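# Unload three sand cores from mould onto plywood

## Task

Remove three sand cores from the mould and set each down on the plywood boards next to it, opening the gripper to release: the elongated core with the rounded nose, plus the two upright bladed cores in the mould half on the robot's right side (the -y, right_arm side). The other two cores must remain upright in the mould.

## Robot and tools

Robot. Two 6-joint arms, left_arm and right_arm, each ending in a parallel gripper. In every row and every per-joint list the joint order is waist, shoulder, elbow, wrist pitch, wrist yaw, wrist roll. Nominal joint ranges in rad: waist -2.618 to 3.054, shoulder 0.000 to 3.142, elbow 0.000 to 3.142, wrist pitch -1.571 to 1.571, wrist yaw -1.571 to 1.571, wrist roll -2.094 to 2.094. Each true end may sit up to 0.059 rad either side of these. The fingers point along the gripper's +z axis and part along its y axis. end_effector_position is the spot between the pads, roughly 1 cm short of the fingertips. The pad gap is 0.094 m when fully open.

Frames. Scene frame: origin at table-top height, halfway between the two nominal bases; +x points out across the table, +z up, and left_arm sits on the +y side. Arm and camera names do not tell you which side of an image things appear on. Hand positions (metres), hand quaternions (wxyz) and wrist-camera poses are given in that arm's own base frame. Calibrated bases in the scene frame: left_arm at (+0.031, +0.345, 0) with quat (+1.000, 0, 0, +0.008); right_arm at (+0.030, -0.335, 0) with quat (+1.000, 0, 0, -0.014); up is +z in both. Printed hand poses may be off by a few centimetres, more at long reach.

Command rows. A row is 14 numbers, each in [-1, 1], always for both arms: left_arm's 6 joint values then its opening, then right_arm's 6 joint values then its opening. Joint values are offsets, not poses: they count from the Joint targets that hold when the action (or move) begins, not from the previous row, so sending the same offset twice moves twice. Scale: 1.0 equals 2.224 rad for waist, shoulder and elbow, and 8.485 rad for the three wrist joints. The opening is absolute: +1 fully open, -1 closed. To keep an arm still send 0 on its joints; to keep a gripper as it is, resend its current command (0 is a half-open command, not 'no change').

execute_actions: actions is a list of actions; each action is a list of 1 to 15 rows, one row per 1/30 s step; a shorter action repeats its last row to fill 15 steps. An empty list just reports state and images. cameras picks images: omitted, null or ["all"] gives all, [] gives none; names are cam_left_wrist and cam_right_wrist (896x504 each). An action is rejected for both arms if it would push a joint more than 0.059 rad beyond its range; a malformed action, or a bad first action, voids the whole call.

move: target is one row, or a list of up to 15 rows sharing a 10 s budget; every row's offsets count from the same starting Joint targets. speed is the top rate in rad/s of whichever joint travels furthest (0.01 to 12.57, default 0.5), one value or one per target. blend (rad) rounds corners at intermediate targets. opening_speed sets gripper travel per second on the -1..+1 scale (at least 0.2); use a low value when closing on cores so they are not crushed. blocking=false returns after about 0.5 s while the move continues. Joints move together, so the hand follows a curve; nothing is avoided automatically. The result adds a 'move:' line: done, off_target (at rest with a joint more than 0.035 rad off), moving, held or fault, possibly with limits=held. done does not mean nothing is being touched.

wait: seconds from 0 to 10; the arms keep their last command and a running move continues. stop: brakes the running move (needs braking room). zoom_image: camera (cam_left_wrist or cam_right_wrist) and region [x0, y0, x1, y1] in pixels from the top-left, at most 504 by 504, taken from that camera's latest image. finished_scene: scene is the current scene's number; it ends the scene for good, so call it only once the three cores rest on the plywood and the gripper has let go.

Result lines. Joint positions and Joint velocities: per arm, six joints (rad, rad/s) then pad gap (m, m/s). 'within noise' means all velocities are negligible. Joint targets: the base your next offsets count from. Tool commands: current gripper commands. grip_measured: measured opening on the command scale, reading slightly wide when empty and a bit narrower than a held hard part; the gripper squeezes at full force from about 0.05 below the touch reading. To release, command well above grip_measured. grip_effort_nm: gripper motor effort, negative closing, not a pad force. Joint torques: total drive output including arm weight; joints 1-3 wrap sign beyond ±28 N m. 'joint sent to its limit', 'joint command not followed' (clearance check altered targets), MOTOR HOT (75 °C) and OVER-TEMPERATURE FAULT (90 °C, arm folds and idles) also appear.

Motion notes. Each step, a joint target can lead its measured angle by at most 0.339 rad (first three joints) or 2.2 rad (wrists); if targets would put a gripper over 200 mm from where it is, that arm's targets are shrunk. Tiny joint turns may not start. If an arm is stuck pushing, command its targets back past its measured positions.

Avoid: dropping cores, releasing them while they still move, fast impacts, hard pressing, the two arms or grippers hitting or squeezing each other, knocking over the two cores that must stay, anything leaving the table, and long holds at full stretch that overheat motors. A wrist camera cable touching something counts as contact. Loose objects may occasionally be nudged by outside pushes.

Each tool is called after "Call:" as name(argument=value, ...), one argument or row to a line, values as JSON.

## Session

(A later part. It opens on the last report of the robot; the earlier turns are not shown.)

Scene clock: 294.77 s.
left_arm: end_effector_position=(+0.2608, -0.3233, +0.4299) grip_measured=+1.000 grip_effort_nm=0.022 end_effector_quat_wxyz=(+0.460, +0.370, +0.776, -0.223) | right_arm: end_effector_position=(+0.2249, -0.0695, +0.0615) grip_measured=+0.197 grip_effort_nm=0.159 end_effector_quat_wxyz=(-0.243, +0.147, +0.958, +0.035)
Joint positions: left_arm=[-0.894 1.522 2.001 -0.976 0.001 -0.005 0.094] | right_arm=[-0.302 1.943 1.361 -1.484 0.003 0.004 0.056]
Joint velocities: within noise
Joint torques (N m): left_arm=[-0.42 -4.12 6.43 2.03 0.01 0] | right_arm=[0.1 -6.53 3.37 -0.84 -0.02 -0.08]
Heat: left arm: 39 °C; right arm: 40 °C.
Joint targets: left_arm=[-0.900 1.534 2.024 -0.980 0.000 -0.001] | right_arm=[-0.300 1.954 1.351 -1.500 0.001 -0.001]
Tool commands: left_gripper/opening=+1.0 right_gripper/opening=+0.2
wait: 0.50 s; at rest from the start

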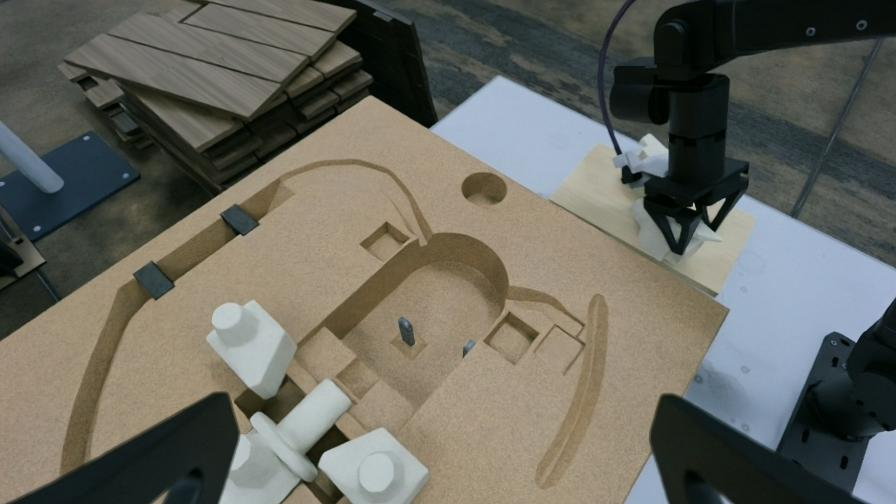

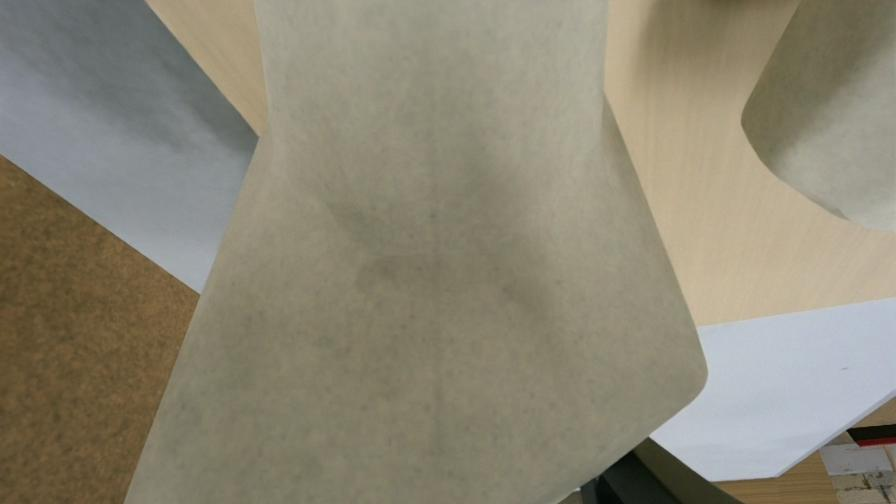

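Call:
move(
  target=[
    [0,0,0,0,0,0,1,0,-0.005,0,0,0,0,0.2],
    [0,0,0,0,0,0,1,0,-0.005,0,0,0,0,0.6],
    [0,0,0,0,0,0,1,0,-0.22,0,0,0,0,0.6],
  ],
  speed=0.25,
  opening_speed=0.4,
)

Call:
zoom_image(
  camera="cam_left_wrist",
  region=[580, 90, 790, 290],
)

Scene clock: 302.33 s.
left_arm: end_effector_position=(+0.2608, -0.3233, +0.4299) grip_measured=+1.000 grip_effort_nm=0.027 end_effector_quat_wxyz=(+0.460, +0.370, +0.776, -0.223) | right_arm: end_effector_position=(+0.2269, -0.0701, +0.1631) grip_measured=+0.597 grip_effort_nm=0.183 end_effector_quat_wxyz=(-0.020, +0.152, +0.988, +0.002)
Joint positions: left_arm=[-0.894 1.522 2.001 -0.976 0.001 -0.005 0.094] | right_arm=[-0.302 1.483 1.361 -1.488 0.003 0.004 0.075]
Joint velocities: within noise
Joint torques (N m): left_arm=[-0.4 -4.18 6.39 2.04 0.01 -0.02] | right_arm=[0.12 -6.02 4.3 -0.06 -0.03 -0.09]
Heat: left arm: 39 °C; right arm: 40 °C.
Joint targets: left_arm=[-0.900 1.534 2.024 -0.980 0.000 -0.001] | right_arm=[-0.300 1.465 1.351 -1.500 0.001 -0.001]
move: done

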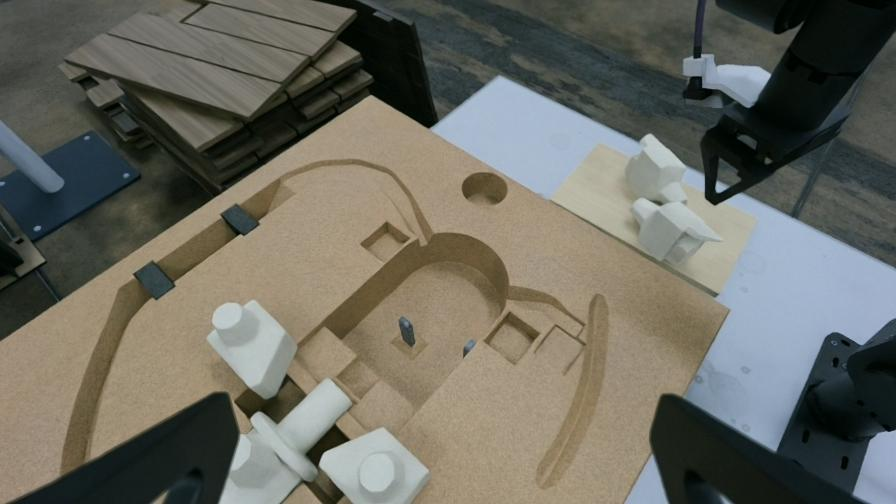

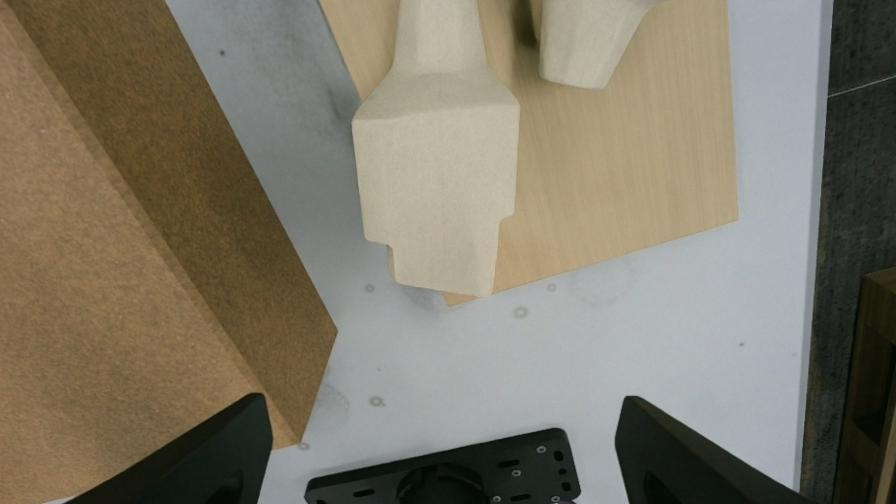

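Scaled by 2.400.

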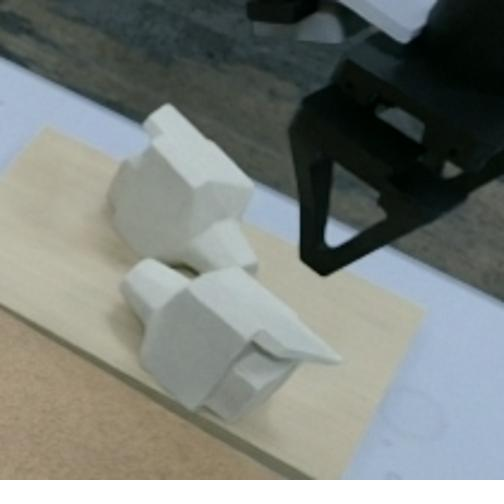

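Call:
move(
  target=[
    [0.245,0.0297,-0.0108,-0.0495,0.0626,0.1362,1,0,0,0,0,0,0,0.6],
    [0.245,0.2502,0.0472,-0.0483,0.0626,0.1362,1,0,0,0,0,0,0,0.6],
  ],
  speed=0.7,
)

Call:
zoom_image(
  camera="cam_left_wrist",
  region=[250, 50, 650, 450],
)

Scene clock: 328.67 s.
left_arm: end_effector_position=(+0.3806, -0.2348, +0.1914) grip_measured=+1.000 grip_effort_nm=0.027 end_effector_quat_wxyz=(+0.185, +0.677, +0.686, -0.193) | right_arm: end_effector_position=(+0.2269, -0.0701, +0.1631) grip_measured=+0.597 grip_effort_nm=0.178 end_effector_quat_wxyz=(-0.020, +0.152, +0.988, +0.002)
Joint positions: left_arm=[-0.361 2.086 2.105 -1.388 0.506 1.144 0.094] | right_arm=[-0.302 1.483 1.361 -1.488 0.003 0.004 0.075]
Joint velocities: within noise
Joint torques (N m): left_arm=[0.44 -9.42 6.72 0.81 0.61 0.09] | right_arm=[0.12 -6.02 4.26 -0.06 -0.02 -0.09]
Heat: left arm: 39 °C; right arm: 39 °C.
Joint targets: left_arm=[-0.355 2.090 2.129 -1.390 0.531 1.155] | right_arm=[-0.300 1.465 1.351 -1.500 0.001 -0.001]
move: done

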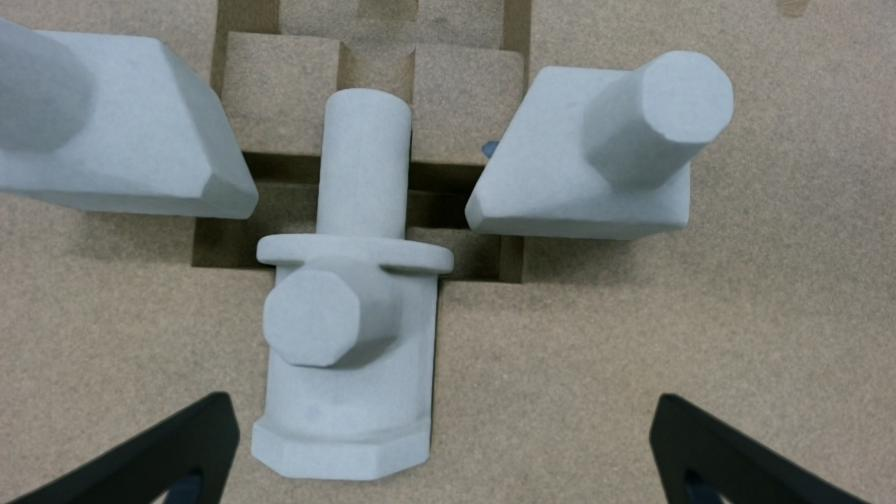

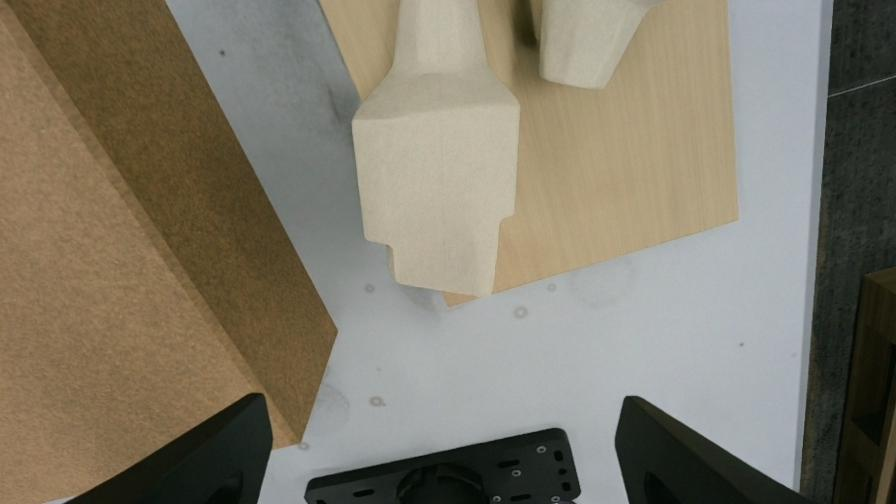

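Scaled by 1.260.

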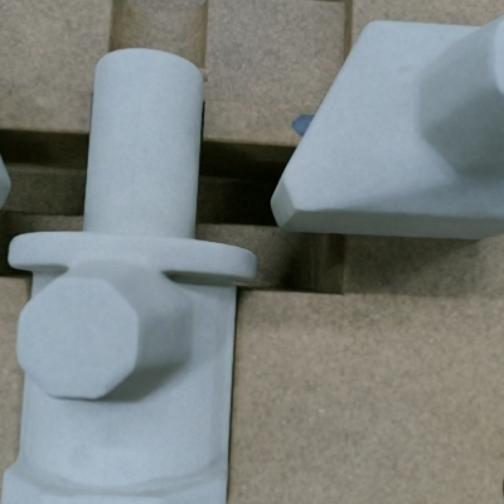

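Call:
move(
  target=[0.0172,0.0376,-0.0056,0.0201,0.0227,-0.0016,1,0,0,0,0,0,0,0.6],
  speed=0.4,
  cameras=["cam_left_wrist"],
)

Scene clock: 355.00 s.
left_arm: end_effector_position=(+0.4130, -0.2563, +0.1874) grip_measured=+1.000 grip_effort_nm=0.032 end_effector_quat_wxyz=(+0.259, +0.658, +0.660, -0.254) | right_arm: end_effector_position=(+0.2269, -0.0701, +0.1631) grip_measured=+0.597 grip_effort_nm=0.178 end_effector_quat_wxyz=(-0.020, +0.152, +0.988, +0.002)
Joint positions: left_arm=[-0.321 2.156 2.105 -1.229 0.693 1.142 0.094] | right_arm=[-0.302 1.483 1.361 -1.488 0.003 0.004 0.075]
Joint velocities: within noise
Joint torques (N m): left_arm=[0.32 -9.25 5.76 1.05 0.78 -0.07] | right_arm=[0.13 -6.02 4.26 -0.05 -0.03 -0.09]
Heat: left arm: 36 °C; right arm: 38 °C.
Joint targets: left_arm=[-0.317 2.174 2.116 -1.219 0.724 1.141] | right_arm=[-0.300 1.465 1.351 -1.500 0.001 -0.001]
move: done
Images, in order (width x height): cam_left_wrist 896x504.

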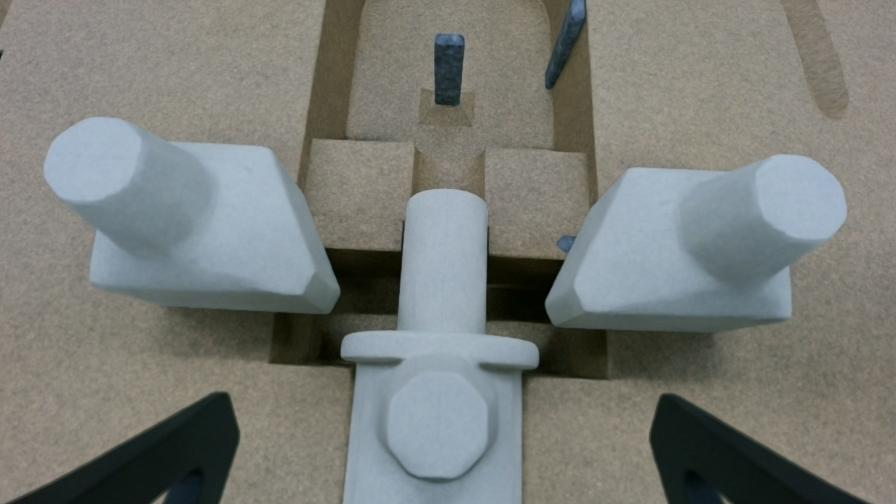

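Call:
move(
  target=[
    [0,-0.0085,-0.0797,0.0187,0,0,1,0,0,0,0,0,0,0.6],
    [0,-0.0085,-0.0797,0.0187,0,0,-0.75,0,0,0,0,0,0,0.6],
  ],
  speed=0.3,
  opening_speed=0.5,
  cameras=["cam_left_wrist"],
)

Scene clock: 364.57 s.
left_arm: end_effector_position=(+0.4162, -0.2579, +0.1479) grip_measured=-0.258 grip_effort_nm=-0.994 end_effector_quat_wxyz=(+0.258, +0.658, +0.660, -0.256) | right_arm: end_effector_position=(+0.2269, -0.0701, +0.1631) grip_measured=+0.597 grip_effort_nm=0.183 end_effector_quat_wxyz=(-0.020, +0.152, +0.988, +0.002)
Joint positions: left_arm=[-0.321 2.156 1.946 -1.075 0.696 1.141 0.035] | right_arm=[-0.302 1.483 1.361 -1.488 0.003 0.004 0.075]
Joint velocities: within noise
Joint torques (N m): left_arm=[0.24 -10.63 4.41 1.08 0.74 -0.06] | right_arm=[0.13 -6.02 4.25 -0.06 -0.03 -0.1]
Heat: left arm: 37 °C; right arm: 38 °C.
Joint targets: left_arm=[-0.317 2.155 1.939 -1.061 0.724 1.141] | right_arm=[-0.300 1.465 1.351 -1.500 0.001 -0.001]
move: done
Images, in order (width x height): cam_left_wrist 896x504.

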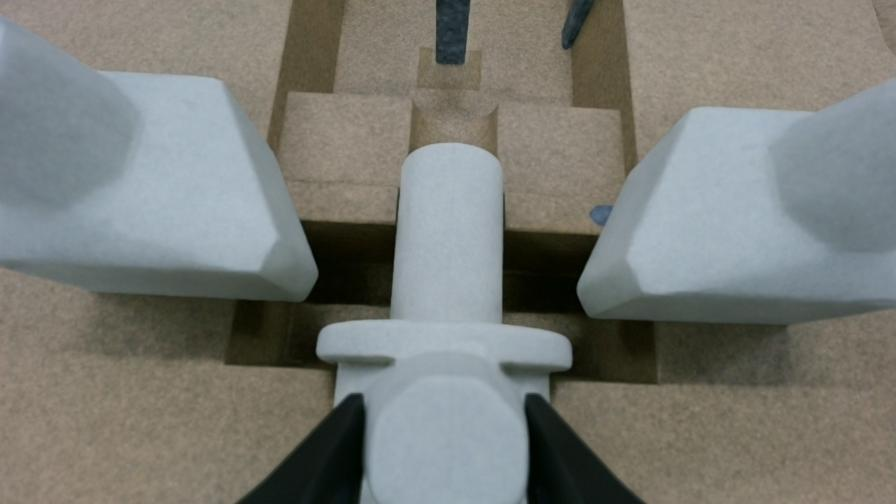

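Call:
move(
  target=[
    [0,0.0006,0.0133,-0.0033,0,0,-0.75,0,0,0,0,0,0,0.6],
    [0,0.0084,0.0798,-0.0187,0,0,-0.75,0,0,0,0,0,0,0.6],
    [0,0.0297,0.1693,-0.0365,0,0,-0.75,0,0,0,0,0,0,0.6],
  ],
  speed=0.25,
)

Scene clock: 370.90 s.
left_arm: end_effector_position=(+0.4132, -0.2496, +0.1940) grip_measured=-0.259 grip_effort_nm=-0.989 end_effector_quat_wxyz=(+0.228, +0.657, +0.676, -0.245) | right_arm: end_effector_position=(+0.2269, -0.0701, +0.1631) grip_measured=+0.597 grip_effort_nm=0.178 end_effector_quat_wxyz=(-0.020, +0.152, +0.988, +0.002)
Joint positions: left_arm=[-0.321 2.221 2.269 -1.384 0.648 1.142 0.035] | right_arm=[-0.302 1.483 1.361 -1.488 0.003 0.004 0.075]
Joint velocities: within noise
Joint torques (N m): left_arm=[0.38 -10.67 8.62 0.99 1.29 -0.08] | right_arm=[0.14 -6.04 4.26 -0.06 -0.03 -0.09]
Heat: left arm: 38 °C; right arm: 38 °C.
Joint targets: left_arm=[-0.317 2.221 2.316 -1.370 0.724 1.141] | right_arm=[-0.300 1.465 1.351 -1.500 0.001 -0.001]
move: off_target (left_arm); left_arm: the wrist yaw is farthest, 0.076 rad from its target

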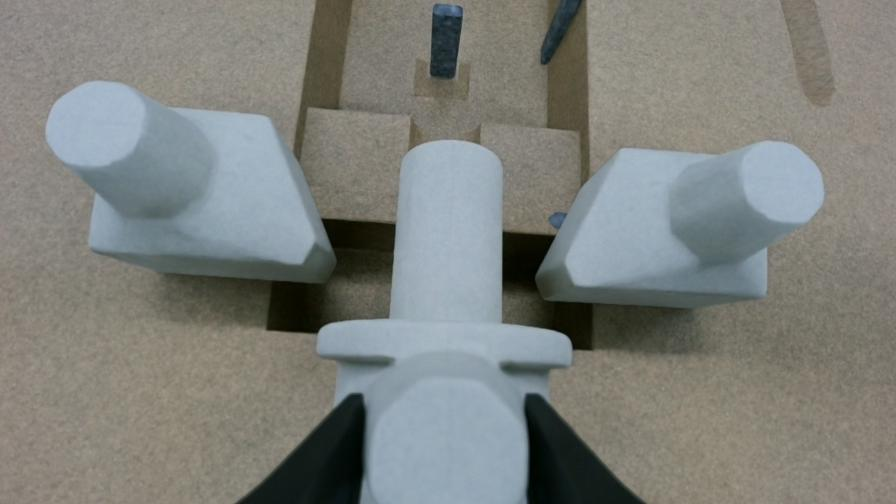

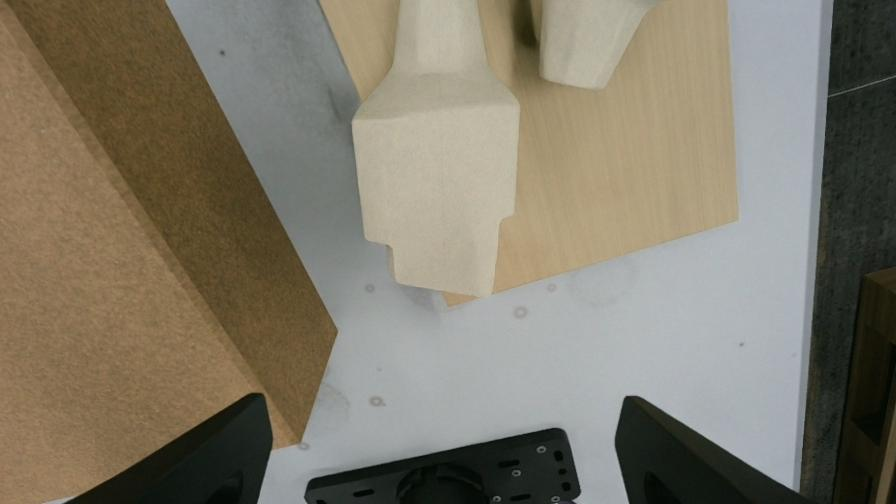

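Call:
move(
  target=[
    [0.071,-0.0184,-0.0162,-0.014,0.0101,0.0256,-0.75,0,0,0,0,0,0,0.6],
    [0.1239,-0.0139,-0.0027,-0.0187,0.0113,0.0447,-0.75,0,0,0,0,0,0,0.6],
    [0.1425,-0.1893,-0.0522,-0.0187,0.0113,0.0447,-0.75,0,0,0,0,0,0,0.6],
  ],
  speed=0.3,
)

Scene clock: 388.93 s.
left_arm: end_effector_position=(+0.3728, -0.1199, +0.3176) grip_measured=-0.259 grip_effort_nm=-1.004 end_effector_quat_wxyz=(+0.354, +0.677, +0.629, -0.147) | right_arm: end_effector_position=(+0.2269, -0.0701, +0.1631) grip_measured=+0.597 grip_effort_nm=0.183 end_effector_quat_wxyz=(-0.020, +0.152, +0.988, +0.002)
Joint positions: left_arm=[-0.008 1.855 2.191 -1.565 0.724 1.506 0.035] | right_arm=[-0.302 1.483 1.361 -1.488 0.003 0.004 0.075]
Joint velocities: within noise
Joint torques (N m): left_arm=[0.59 -11.67 4.86 1.42 1.54 0.11] | right_arm=[0.12 -6.02 4.29 -0.06 -0.02 -0.09]
Heat: left arm: 39 °C; right arm: 38 °C.
Joint targets: left_arm=[0.000 1.800 2.200 -1.529 0.820 1.521] | right_arm=[-0.300 1.465 1.351 -1.500 0.001 -0.001]
move: off_target (left_arm); left_arm: the wrist yaw is farthest, 0.096 rad from its target

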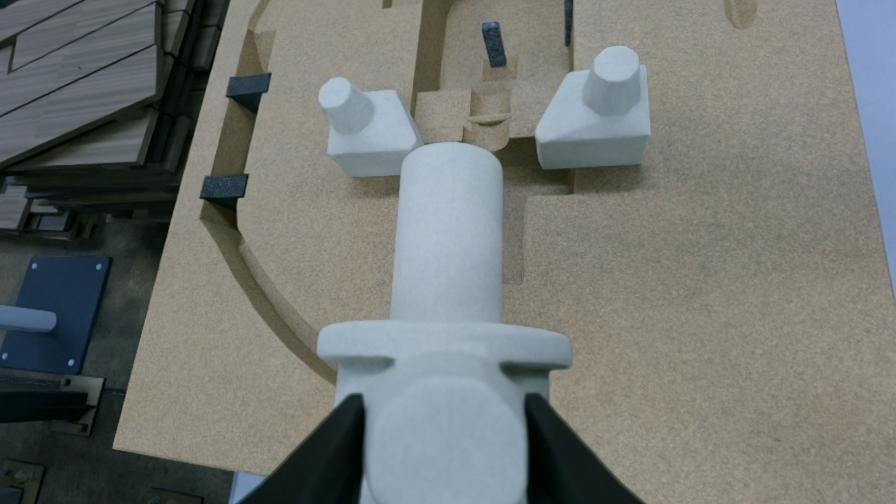

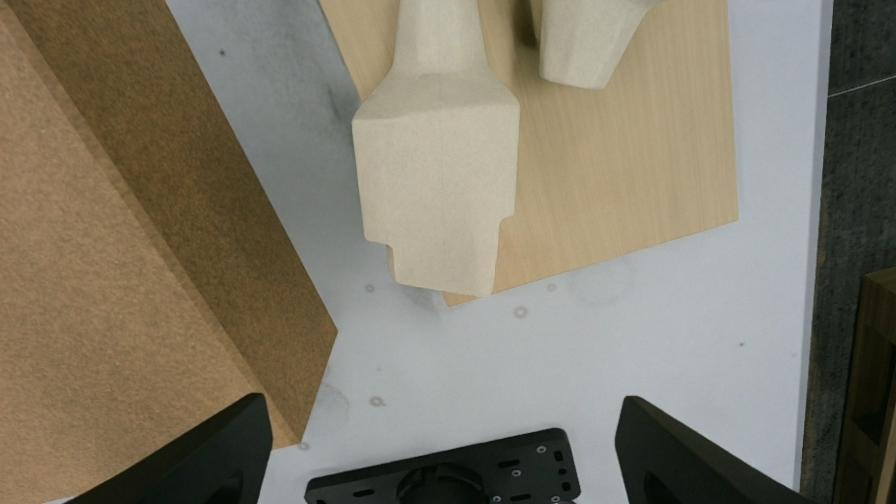

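Call:
move(
  target=[
    [0.2817,-0.1799,-0.2698,0.0741,-0.0487,-0.1215,-0.75,0,0,0,0,0,0,0.6],
    [0.2817,-0.3098,-0.594,0.1094,-0.0487,-0.1215,-0.75,0,0,0,0,0,0,0.6],
  ],
  speed=[0.6,0.5],
)

Scene clock: 404.03 s.
left_arm: end_effector_position=(+0.2778, +0.1223, +0.1482) grip_measured=-0.259 grip_effort_nm=-0.999 end_effector_quat_wxyz=(+0.333, -0.010, +0.943, +0.001) | right_arm: end_effector_position=(+0.2269, -0.0701, +0.1631) grip_measured=+0.597 grip_effort_nm=0.178 end_effector_quat_wxyz=(-0.020, +0.152, +0.988, +0.002)
Joint positions: left_arm=[0.624 1.162 0.861 -0.688 0.369 0.492 0.035] | right_arm=[-0.302 1.483 1.361 -1.488 0.003 0.004 0.075]
Joint velocities: within noise
Joint torques (N m): left_arm=[0.09 -6.8 6.79 2.42 0.64 -0.09] | right_arm=[0.1 -6.04 4.26 -0.06 -0.03 -0.09]
Heat: left arm: 38 °C; right arm: 38 °C.
Joint targets: left_arm=[0.626 1.111 0.878 -0.601 0.407 0.490] | right_arm=[-0.300 1.465 1.351 -1.500 0.001 -0.001]
move: off_target (left_arm); left_arm: the wrist pitch is farthest, 0.087 rad from its target

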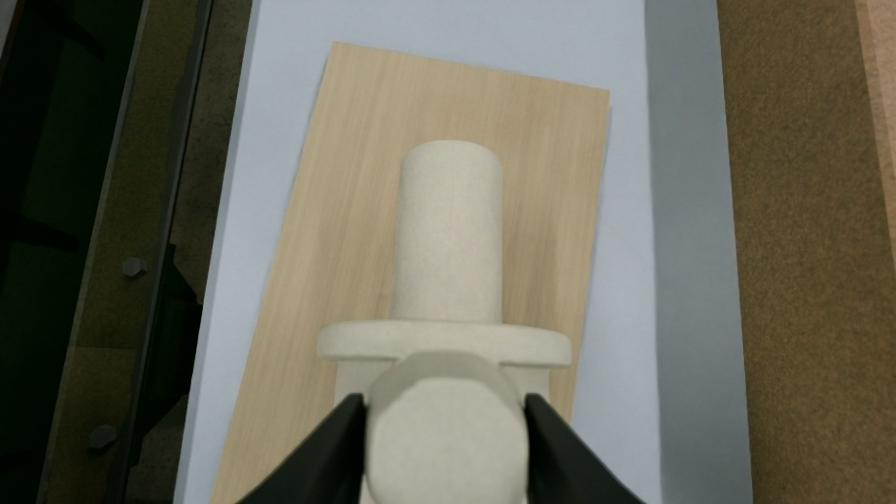

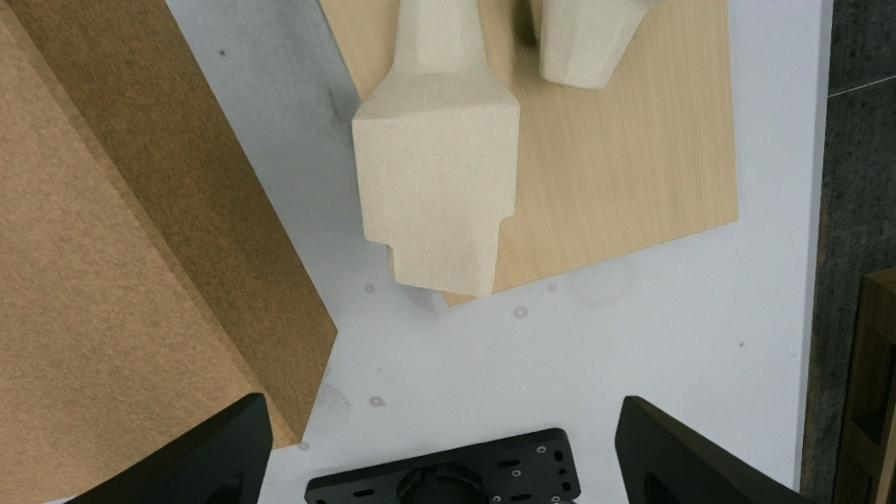

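Call:
move(
  target=[0.0135,-0.0094,-0.0845,0.0319,0.0041,0,-0.75,0,0,0,0,0,0,0.6],
  speed=0.2,
  cameras=["cam_left_wrist"],
)

Scene clock: 409.27 s.
left_arm: end_effector_position=(+0.2812, +0.1297, +0.1191) grip_measured=-0.259 grip_effort_nm=-0.999 end_effector_quat_wxyz=(+0.372, -0.009, +0.928, +0.022) | right_arm: end_effector_position=(+0.2269, -0.0701, +0.1631) grip_measured=+0.597 grip_effort_nm=0.178 end_effector_quat_wxyz=(-0.020, +0.152, +0.988, +0.002)
Joint positions: left_arm=[0.648 1.139 0.676 -0.433 0.389 0.492 0.035] | right_arm=[-0.302 1.483 1.361 -1.488 0.003 0.004 0.075]
Joint velocities: within noise
Joint torques (N m): left_arm=[0.69 -6.38 6.46 2.72 0.83 -0.11] | right_arm=[0.13 -6.02 4.23 -0.06 -0.02 -0.09]
Heat: left arm: 38 °C; right arm: 38 °C.
Joint targets: left_arm=[0.657 1.090 0.690 -0.330 0.441 0.490] | right_arm=[-0.300 1.465 1.351 -1.500 0.001 -0.001]
move: off_target (left_arm); left_arm: the wrist pitch is farthest, 0.103 rad from its target
Images, in order (width x height): cam_left_wrist 896x504.

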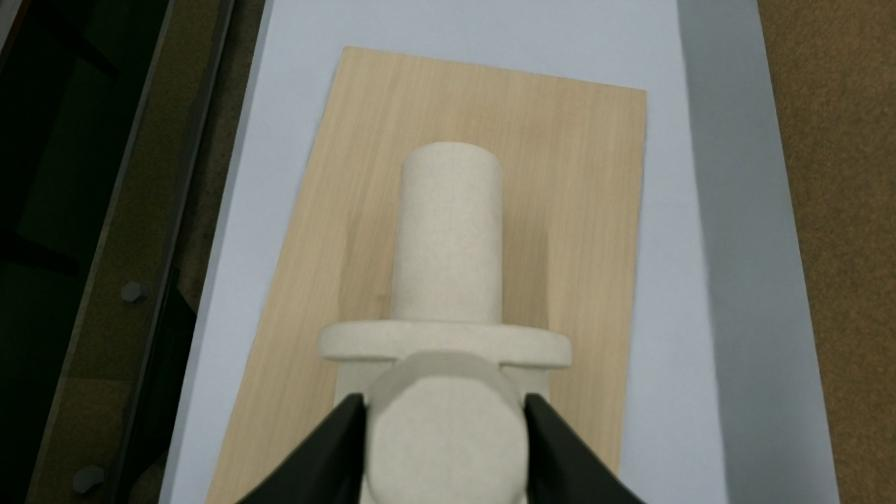

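Call:
move(
  target=[0,0.0072,-0.018,0.0066,0,0,-0.75,0,0,0,0,0,0,0.6],
  speed=0.1,
  cameras=[],
)

Call:
move(
  target=[0,0.0036,-0.009,0.0033,0,0,-0.75,0,0,0,0,0,0,0.6],
  speed=0.1,
  cameras=[],
)

Call:
move(
  target=[0,0.0036,-0.009,0.0033,0,0,-0.75,0,0,0,0,0,0,0.6],
  speed=0.1,
  cameras=["cam_left_wrist"],
)

Scene clock: 414.37 s.
left_arm: end_effector_position=(+0.2840, +0.1293, +0.1152) grip_measured=-0.259 grip_effort_nm=-0.994 end_effector_quat_wxyz=(+0.384, -0.006, +0.923, +0.024) | right_arm: end_effector_position=(+0.2269, -0.0701, +0.1631) grip_measured=+0.597 grip_effort_nm=0.178 end_effector_quat_wxyz=(-0.020, +0.152, +0.988, +0.002)
Joint positions: left_arm=[0.648 1.139 0.643 -0.374 0.4 0.488 0.035] | right_arm=[-0.302 1.483 1.361 -1.488 0.003 0.004 0.075]
Joint velocities: within noise
Joint torques (N m): left_arm=[0.69 -5.09 6.09 2.7 0.7 -0.04] | right_arm=[0.12 -6.01 4.26 -0.05 -0.03 -0.09]
Heat: left arm: 39 °C; right arm: 38 °C.
Joint targets: left_arm=[0.657 1.106 0.650 -0.274 0.441 0.490] | right_arm=[-0.300 1.465 1.351 -1.500 0.001 -0.001]
move: off_target (left_arm); left_arm: the wrist pitch is farthest, 0.100 rad from its target
No camera images: "cameras" was empty.

Scene clock: 415.20 s.
left_arm: end_effector_position=(+0.2867, +0.1289, +0.1150) grip_measured=-0.259 grip_effort_nm=-0.999 end_effector_quat_wxyz=(+0.394, -0.003, +0.919, +0.023) | right_arm: end_effector_position=(+0.2269, -0.0701, +0.1631) grip_measured=+0.597 grip_effort_nm=0.178 end_effector_quat_wxyz=(-0.020, +0.152, +0.988, +0.002)
Joint positions: left_arm=[0.648 1.139 0.627 -0.339 0.412 0.484 0.035] | right_arm=[-0.302 1.483 1.361 -1.488 0.003 0.004 0.075]
Joint velocities: left_arm=[0.027 -0.012 -0.007 0.022 0.154 -0.066 0.001] | right_arm=[within noise]
Joint torques (N m): left_arm=[0.64 -4.49 5.61 2.66 0.53 0] | right_arm=[0.12 -6.05 4.25 -0.06 -0.03 -0.08]
Heat: left arm: 39 °C; right arm: 38 °C.
Joint targets: left_arm=[0.657 1.114 0.630 -0.246 0.441 0.490] | right_arm=[-0.300 1.465 1.351 -1.500 0.001 -0.001]
move: off_target (left_arm); left_arm: the wrist pitch is farthest, 0.093 rad from its target
No camera images: "cameras" was empty.

Scene clock: 416.03 s.
left_arm: end_effector_position=(+0.2892, +0.1290, +0.1148) grip_measured=-0.259 grip_effort_nm=-0.994 end_effector_quat_wxyz=(+0.403, -0.001, +0.915, +0.025) | right_arm: end_effector_position=(+0.2269, -0.0701, +0.1631) grip_measured=+0.597 grip_effort_nm=0.188 end_effector_quat_wxyz=(-0.020, +0.152, +0.988, +0.002)
Joint positions: left_arm=[0.648 1.139 0.611 -0.302 0.421 0.482 0.035] | right_arm=[-0.302 1.483 1.361 -1.488 0.003 0.004 0.075]
Joint velocities: within noise
Joint torques (N m): left_arm=[0.68 -3.93 5.34 2.62 0.47 0.05] | right_arm=[0.1 -6.01 4.26 -0.06 -0.03 -0.09]
Heat: left arm: 39 °C; right arm: 38 °C.
Joint targets: left_arm=[0.657 1.122 0.610 -0.218 0.441 0.490] | right_arm=[-0.300 1.465 1.351 -1.500 0.001 -0.001]
move: off_target (left_arm); left_arm: the wrist pitch is farthest, 0.084 rad from its target
Images, in order (width x height): cam_left_wrist 896x504.

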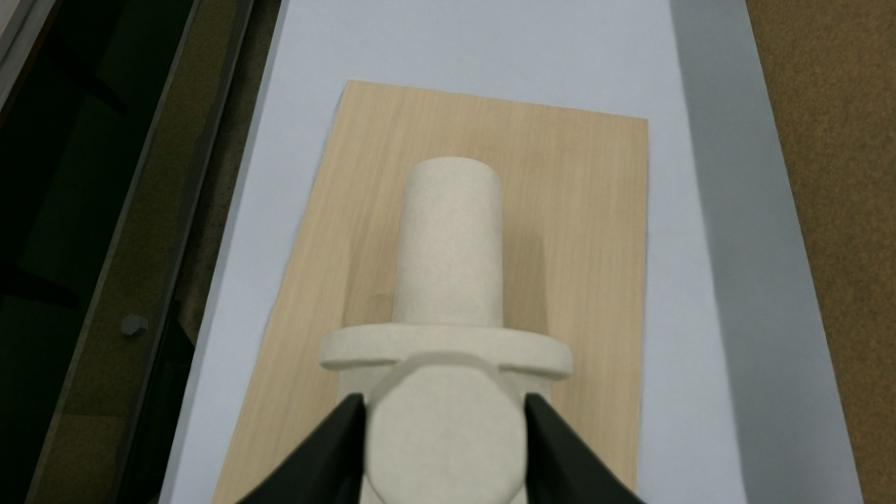

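Call:
move(
  target=[0,0,0,0,0,0,-0.22,0,0,0,0,0,0,0.6],
  opening_speed=0.2,
  cameras=["cam_left_wrist"],
)

Call:
move(
  target=[0,0,0,0,0,0,0.3,0,0,0,0,0,0,0.6],
  opening_speed=0.3,
  cameras=["cam_left_wrist"],
)

Scene clock: 421.57 s.
left_arm: end_effector_position=(+0.2894, +0.1290, +0.1150) grip_measured=-0.217 grip_effort_nm=-0.129 end_effector_quat_wxyz=(+0.404, -0.001, +0.915, +0.025) | right_arm: end_effector_position=(+0.2269, -0.0701, +0.1631) grip_measured=+0.597 grip_effort_nm=0.183 end_effector_quat_wxyz=(-0.020, +0.152, +0.988, +0.002)
Joint positions: left_arm=[0.648 1.139 0.611 -0.301 0.422 0.481 0.037] | right_arm=[-0.302 1.483 1.361 -1.488 0.003 0.004 0.075]
Joint velocities: within noise
Joint torques (N m): left_arm=[0.61 -3.86 5.34 2.59 0.46 0.03] | right_arm=[0.1 -6.04 4.27 -0.06 -0.03 -0.09]
Heat: left arm: 40 °C; right arm: 38 °C.
Joint targets: left_arm=[0.657 1.122 0.610 -0.218 0.441 0.490] | right_arm=[-0.300 1.465 1.351 -1.500 0.001 -0.001]
move: off_target (left_arm); left_arm: the wrist pitch is farthest, 0.083 rad from its target
Images, in order (width x height): cam_left_wrist 896x504.

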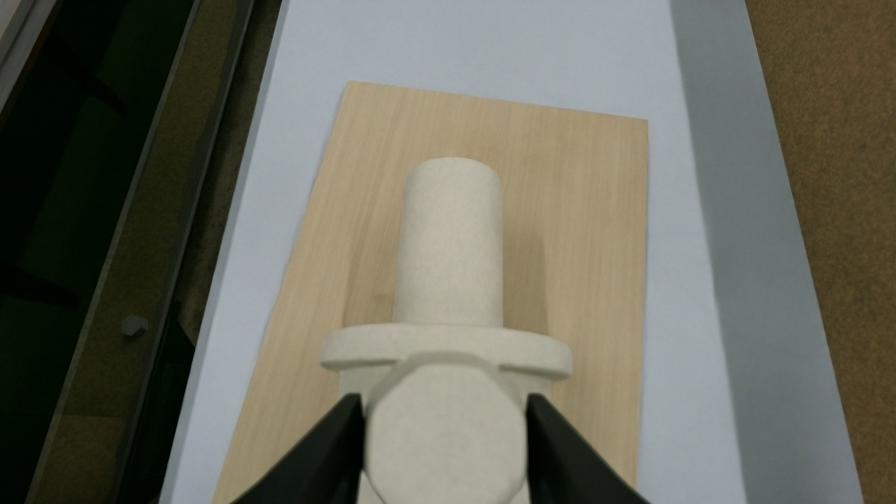

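Scene clock: 423.50 s.
left_arm: end_effector_position=(+0.2977, +0.1357, +0.1254) grip_measured=+0.298 grip_effort_nm=0.125 end_effector_quat_wxyz=(+0.427, +0.006, +0.903, +0.042) | right_arm: end_effector_position=(+0.2269, -0.0701, +0.1631) grip_measured=+0.597 grip_effort_nm=0.178 end_effector_quat_wxyz=(-0.020, +0.152, +0.988, +0.002)
Joint positions: left_arm=[0.65 1.139 0.611 -0.238 0.423 0.481 0.061] | right_arm=[-0.302 1.483 1.361 -1.488 0.003 0.004 0.075]
Joint velocities: within noise
Joint torques (N m): left_arm=[0.49 -3.99 5.33 1.98 0.43 0.05] | right_arm=[0.12 -6.02 4.27 -0.05 -0.03 -0.09]
Heat: left arm: 40 °C; right arm: 38 °C.
Joint targets: left_arm=[0.656 1.122 0.610 -0.218 0.441 0.490] | right_arm=[-0.300 1.465 1.351 -1.500 0.001 -0.001]
move: done
Images, in order (width x height): cam_left_wrist 896x504.

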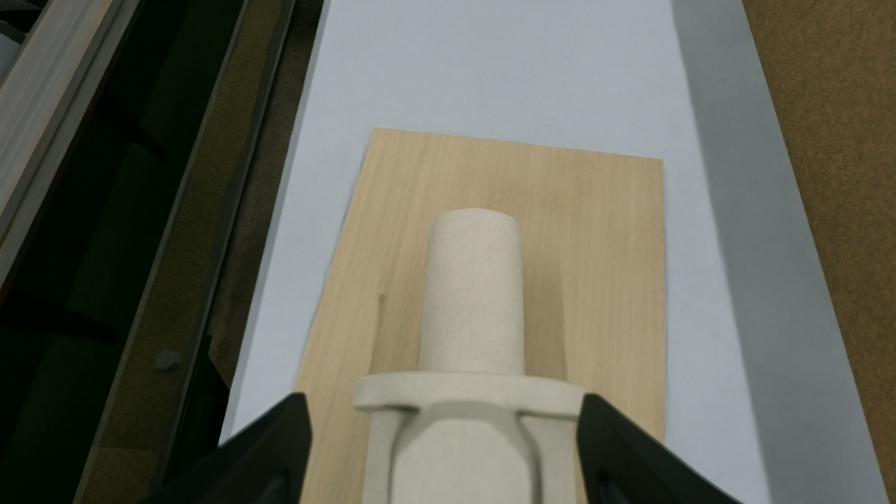

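Call:
move(
  target=[
    [0,-0.004,0,0,0,0,0.8,0,0,0,0,0,0,0.6],
    [0,-0.18,0,0,0,0,0.8,0,0,0,0,0,0,0.6],
  ],
  opening_speed=0.6,
  speed=0.3,
)

Scene clock: 428.17 s.
left_arm: end_effector_position=(+0.2766, +0.1189, +0.2446) grip_measured=+0.798 grip_effort_nm=0.120 end_effector_quat_wxyz=(+0.565, +0.054, +0.809, +0.153) | right_arm: end_effector_position=(+0.2269, -0.0701, +0.1631) grip_measured=+0.597 grip_effort_nm=0.178 end_effector_quat_wxyz=(-0.020, +0.152, +0.988, +0.002)
Joint positions: left_arm=[0.65 0.731 0.611 -0.233 0.427 0.482 0.084] | right_arm=[-0.302 1.483 1.361 -1.488 0.003 0.004 0.075]
Joint velocities: within noise
Joint torques (N m): left_arm=[0.53 -1.02 5.76 2.25 0.3 0.03] | right_arm=[0.13 -6.04 4.26 -0.06 -0.02 -0.09]
Heat: left arm: 40 °C; right arm: 38 °C.
Joint targets: left_arm=[0.656 0.722 0.610 -0.218 0.441 0.490] | right_arm=[-0.300 1.465 1.351 -1.500 0.001 -0.001]
move: done

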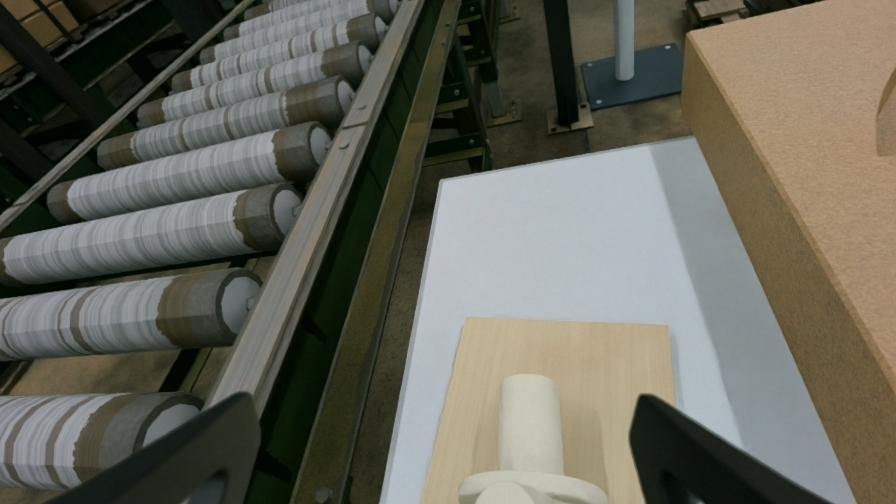

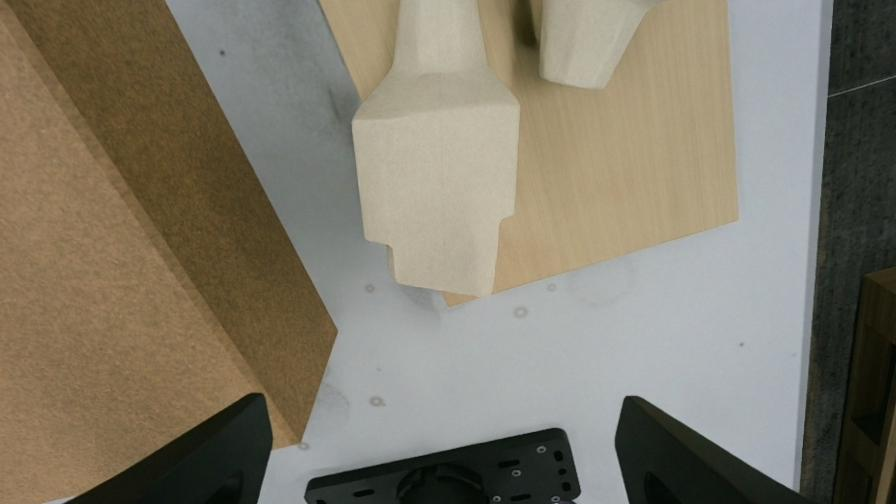

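Call:
finished_scene(
  scene=2,
)

The scene is finished: the task was done.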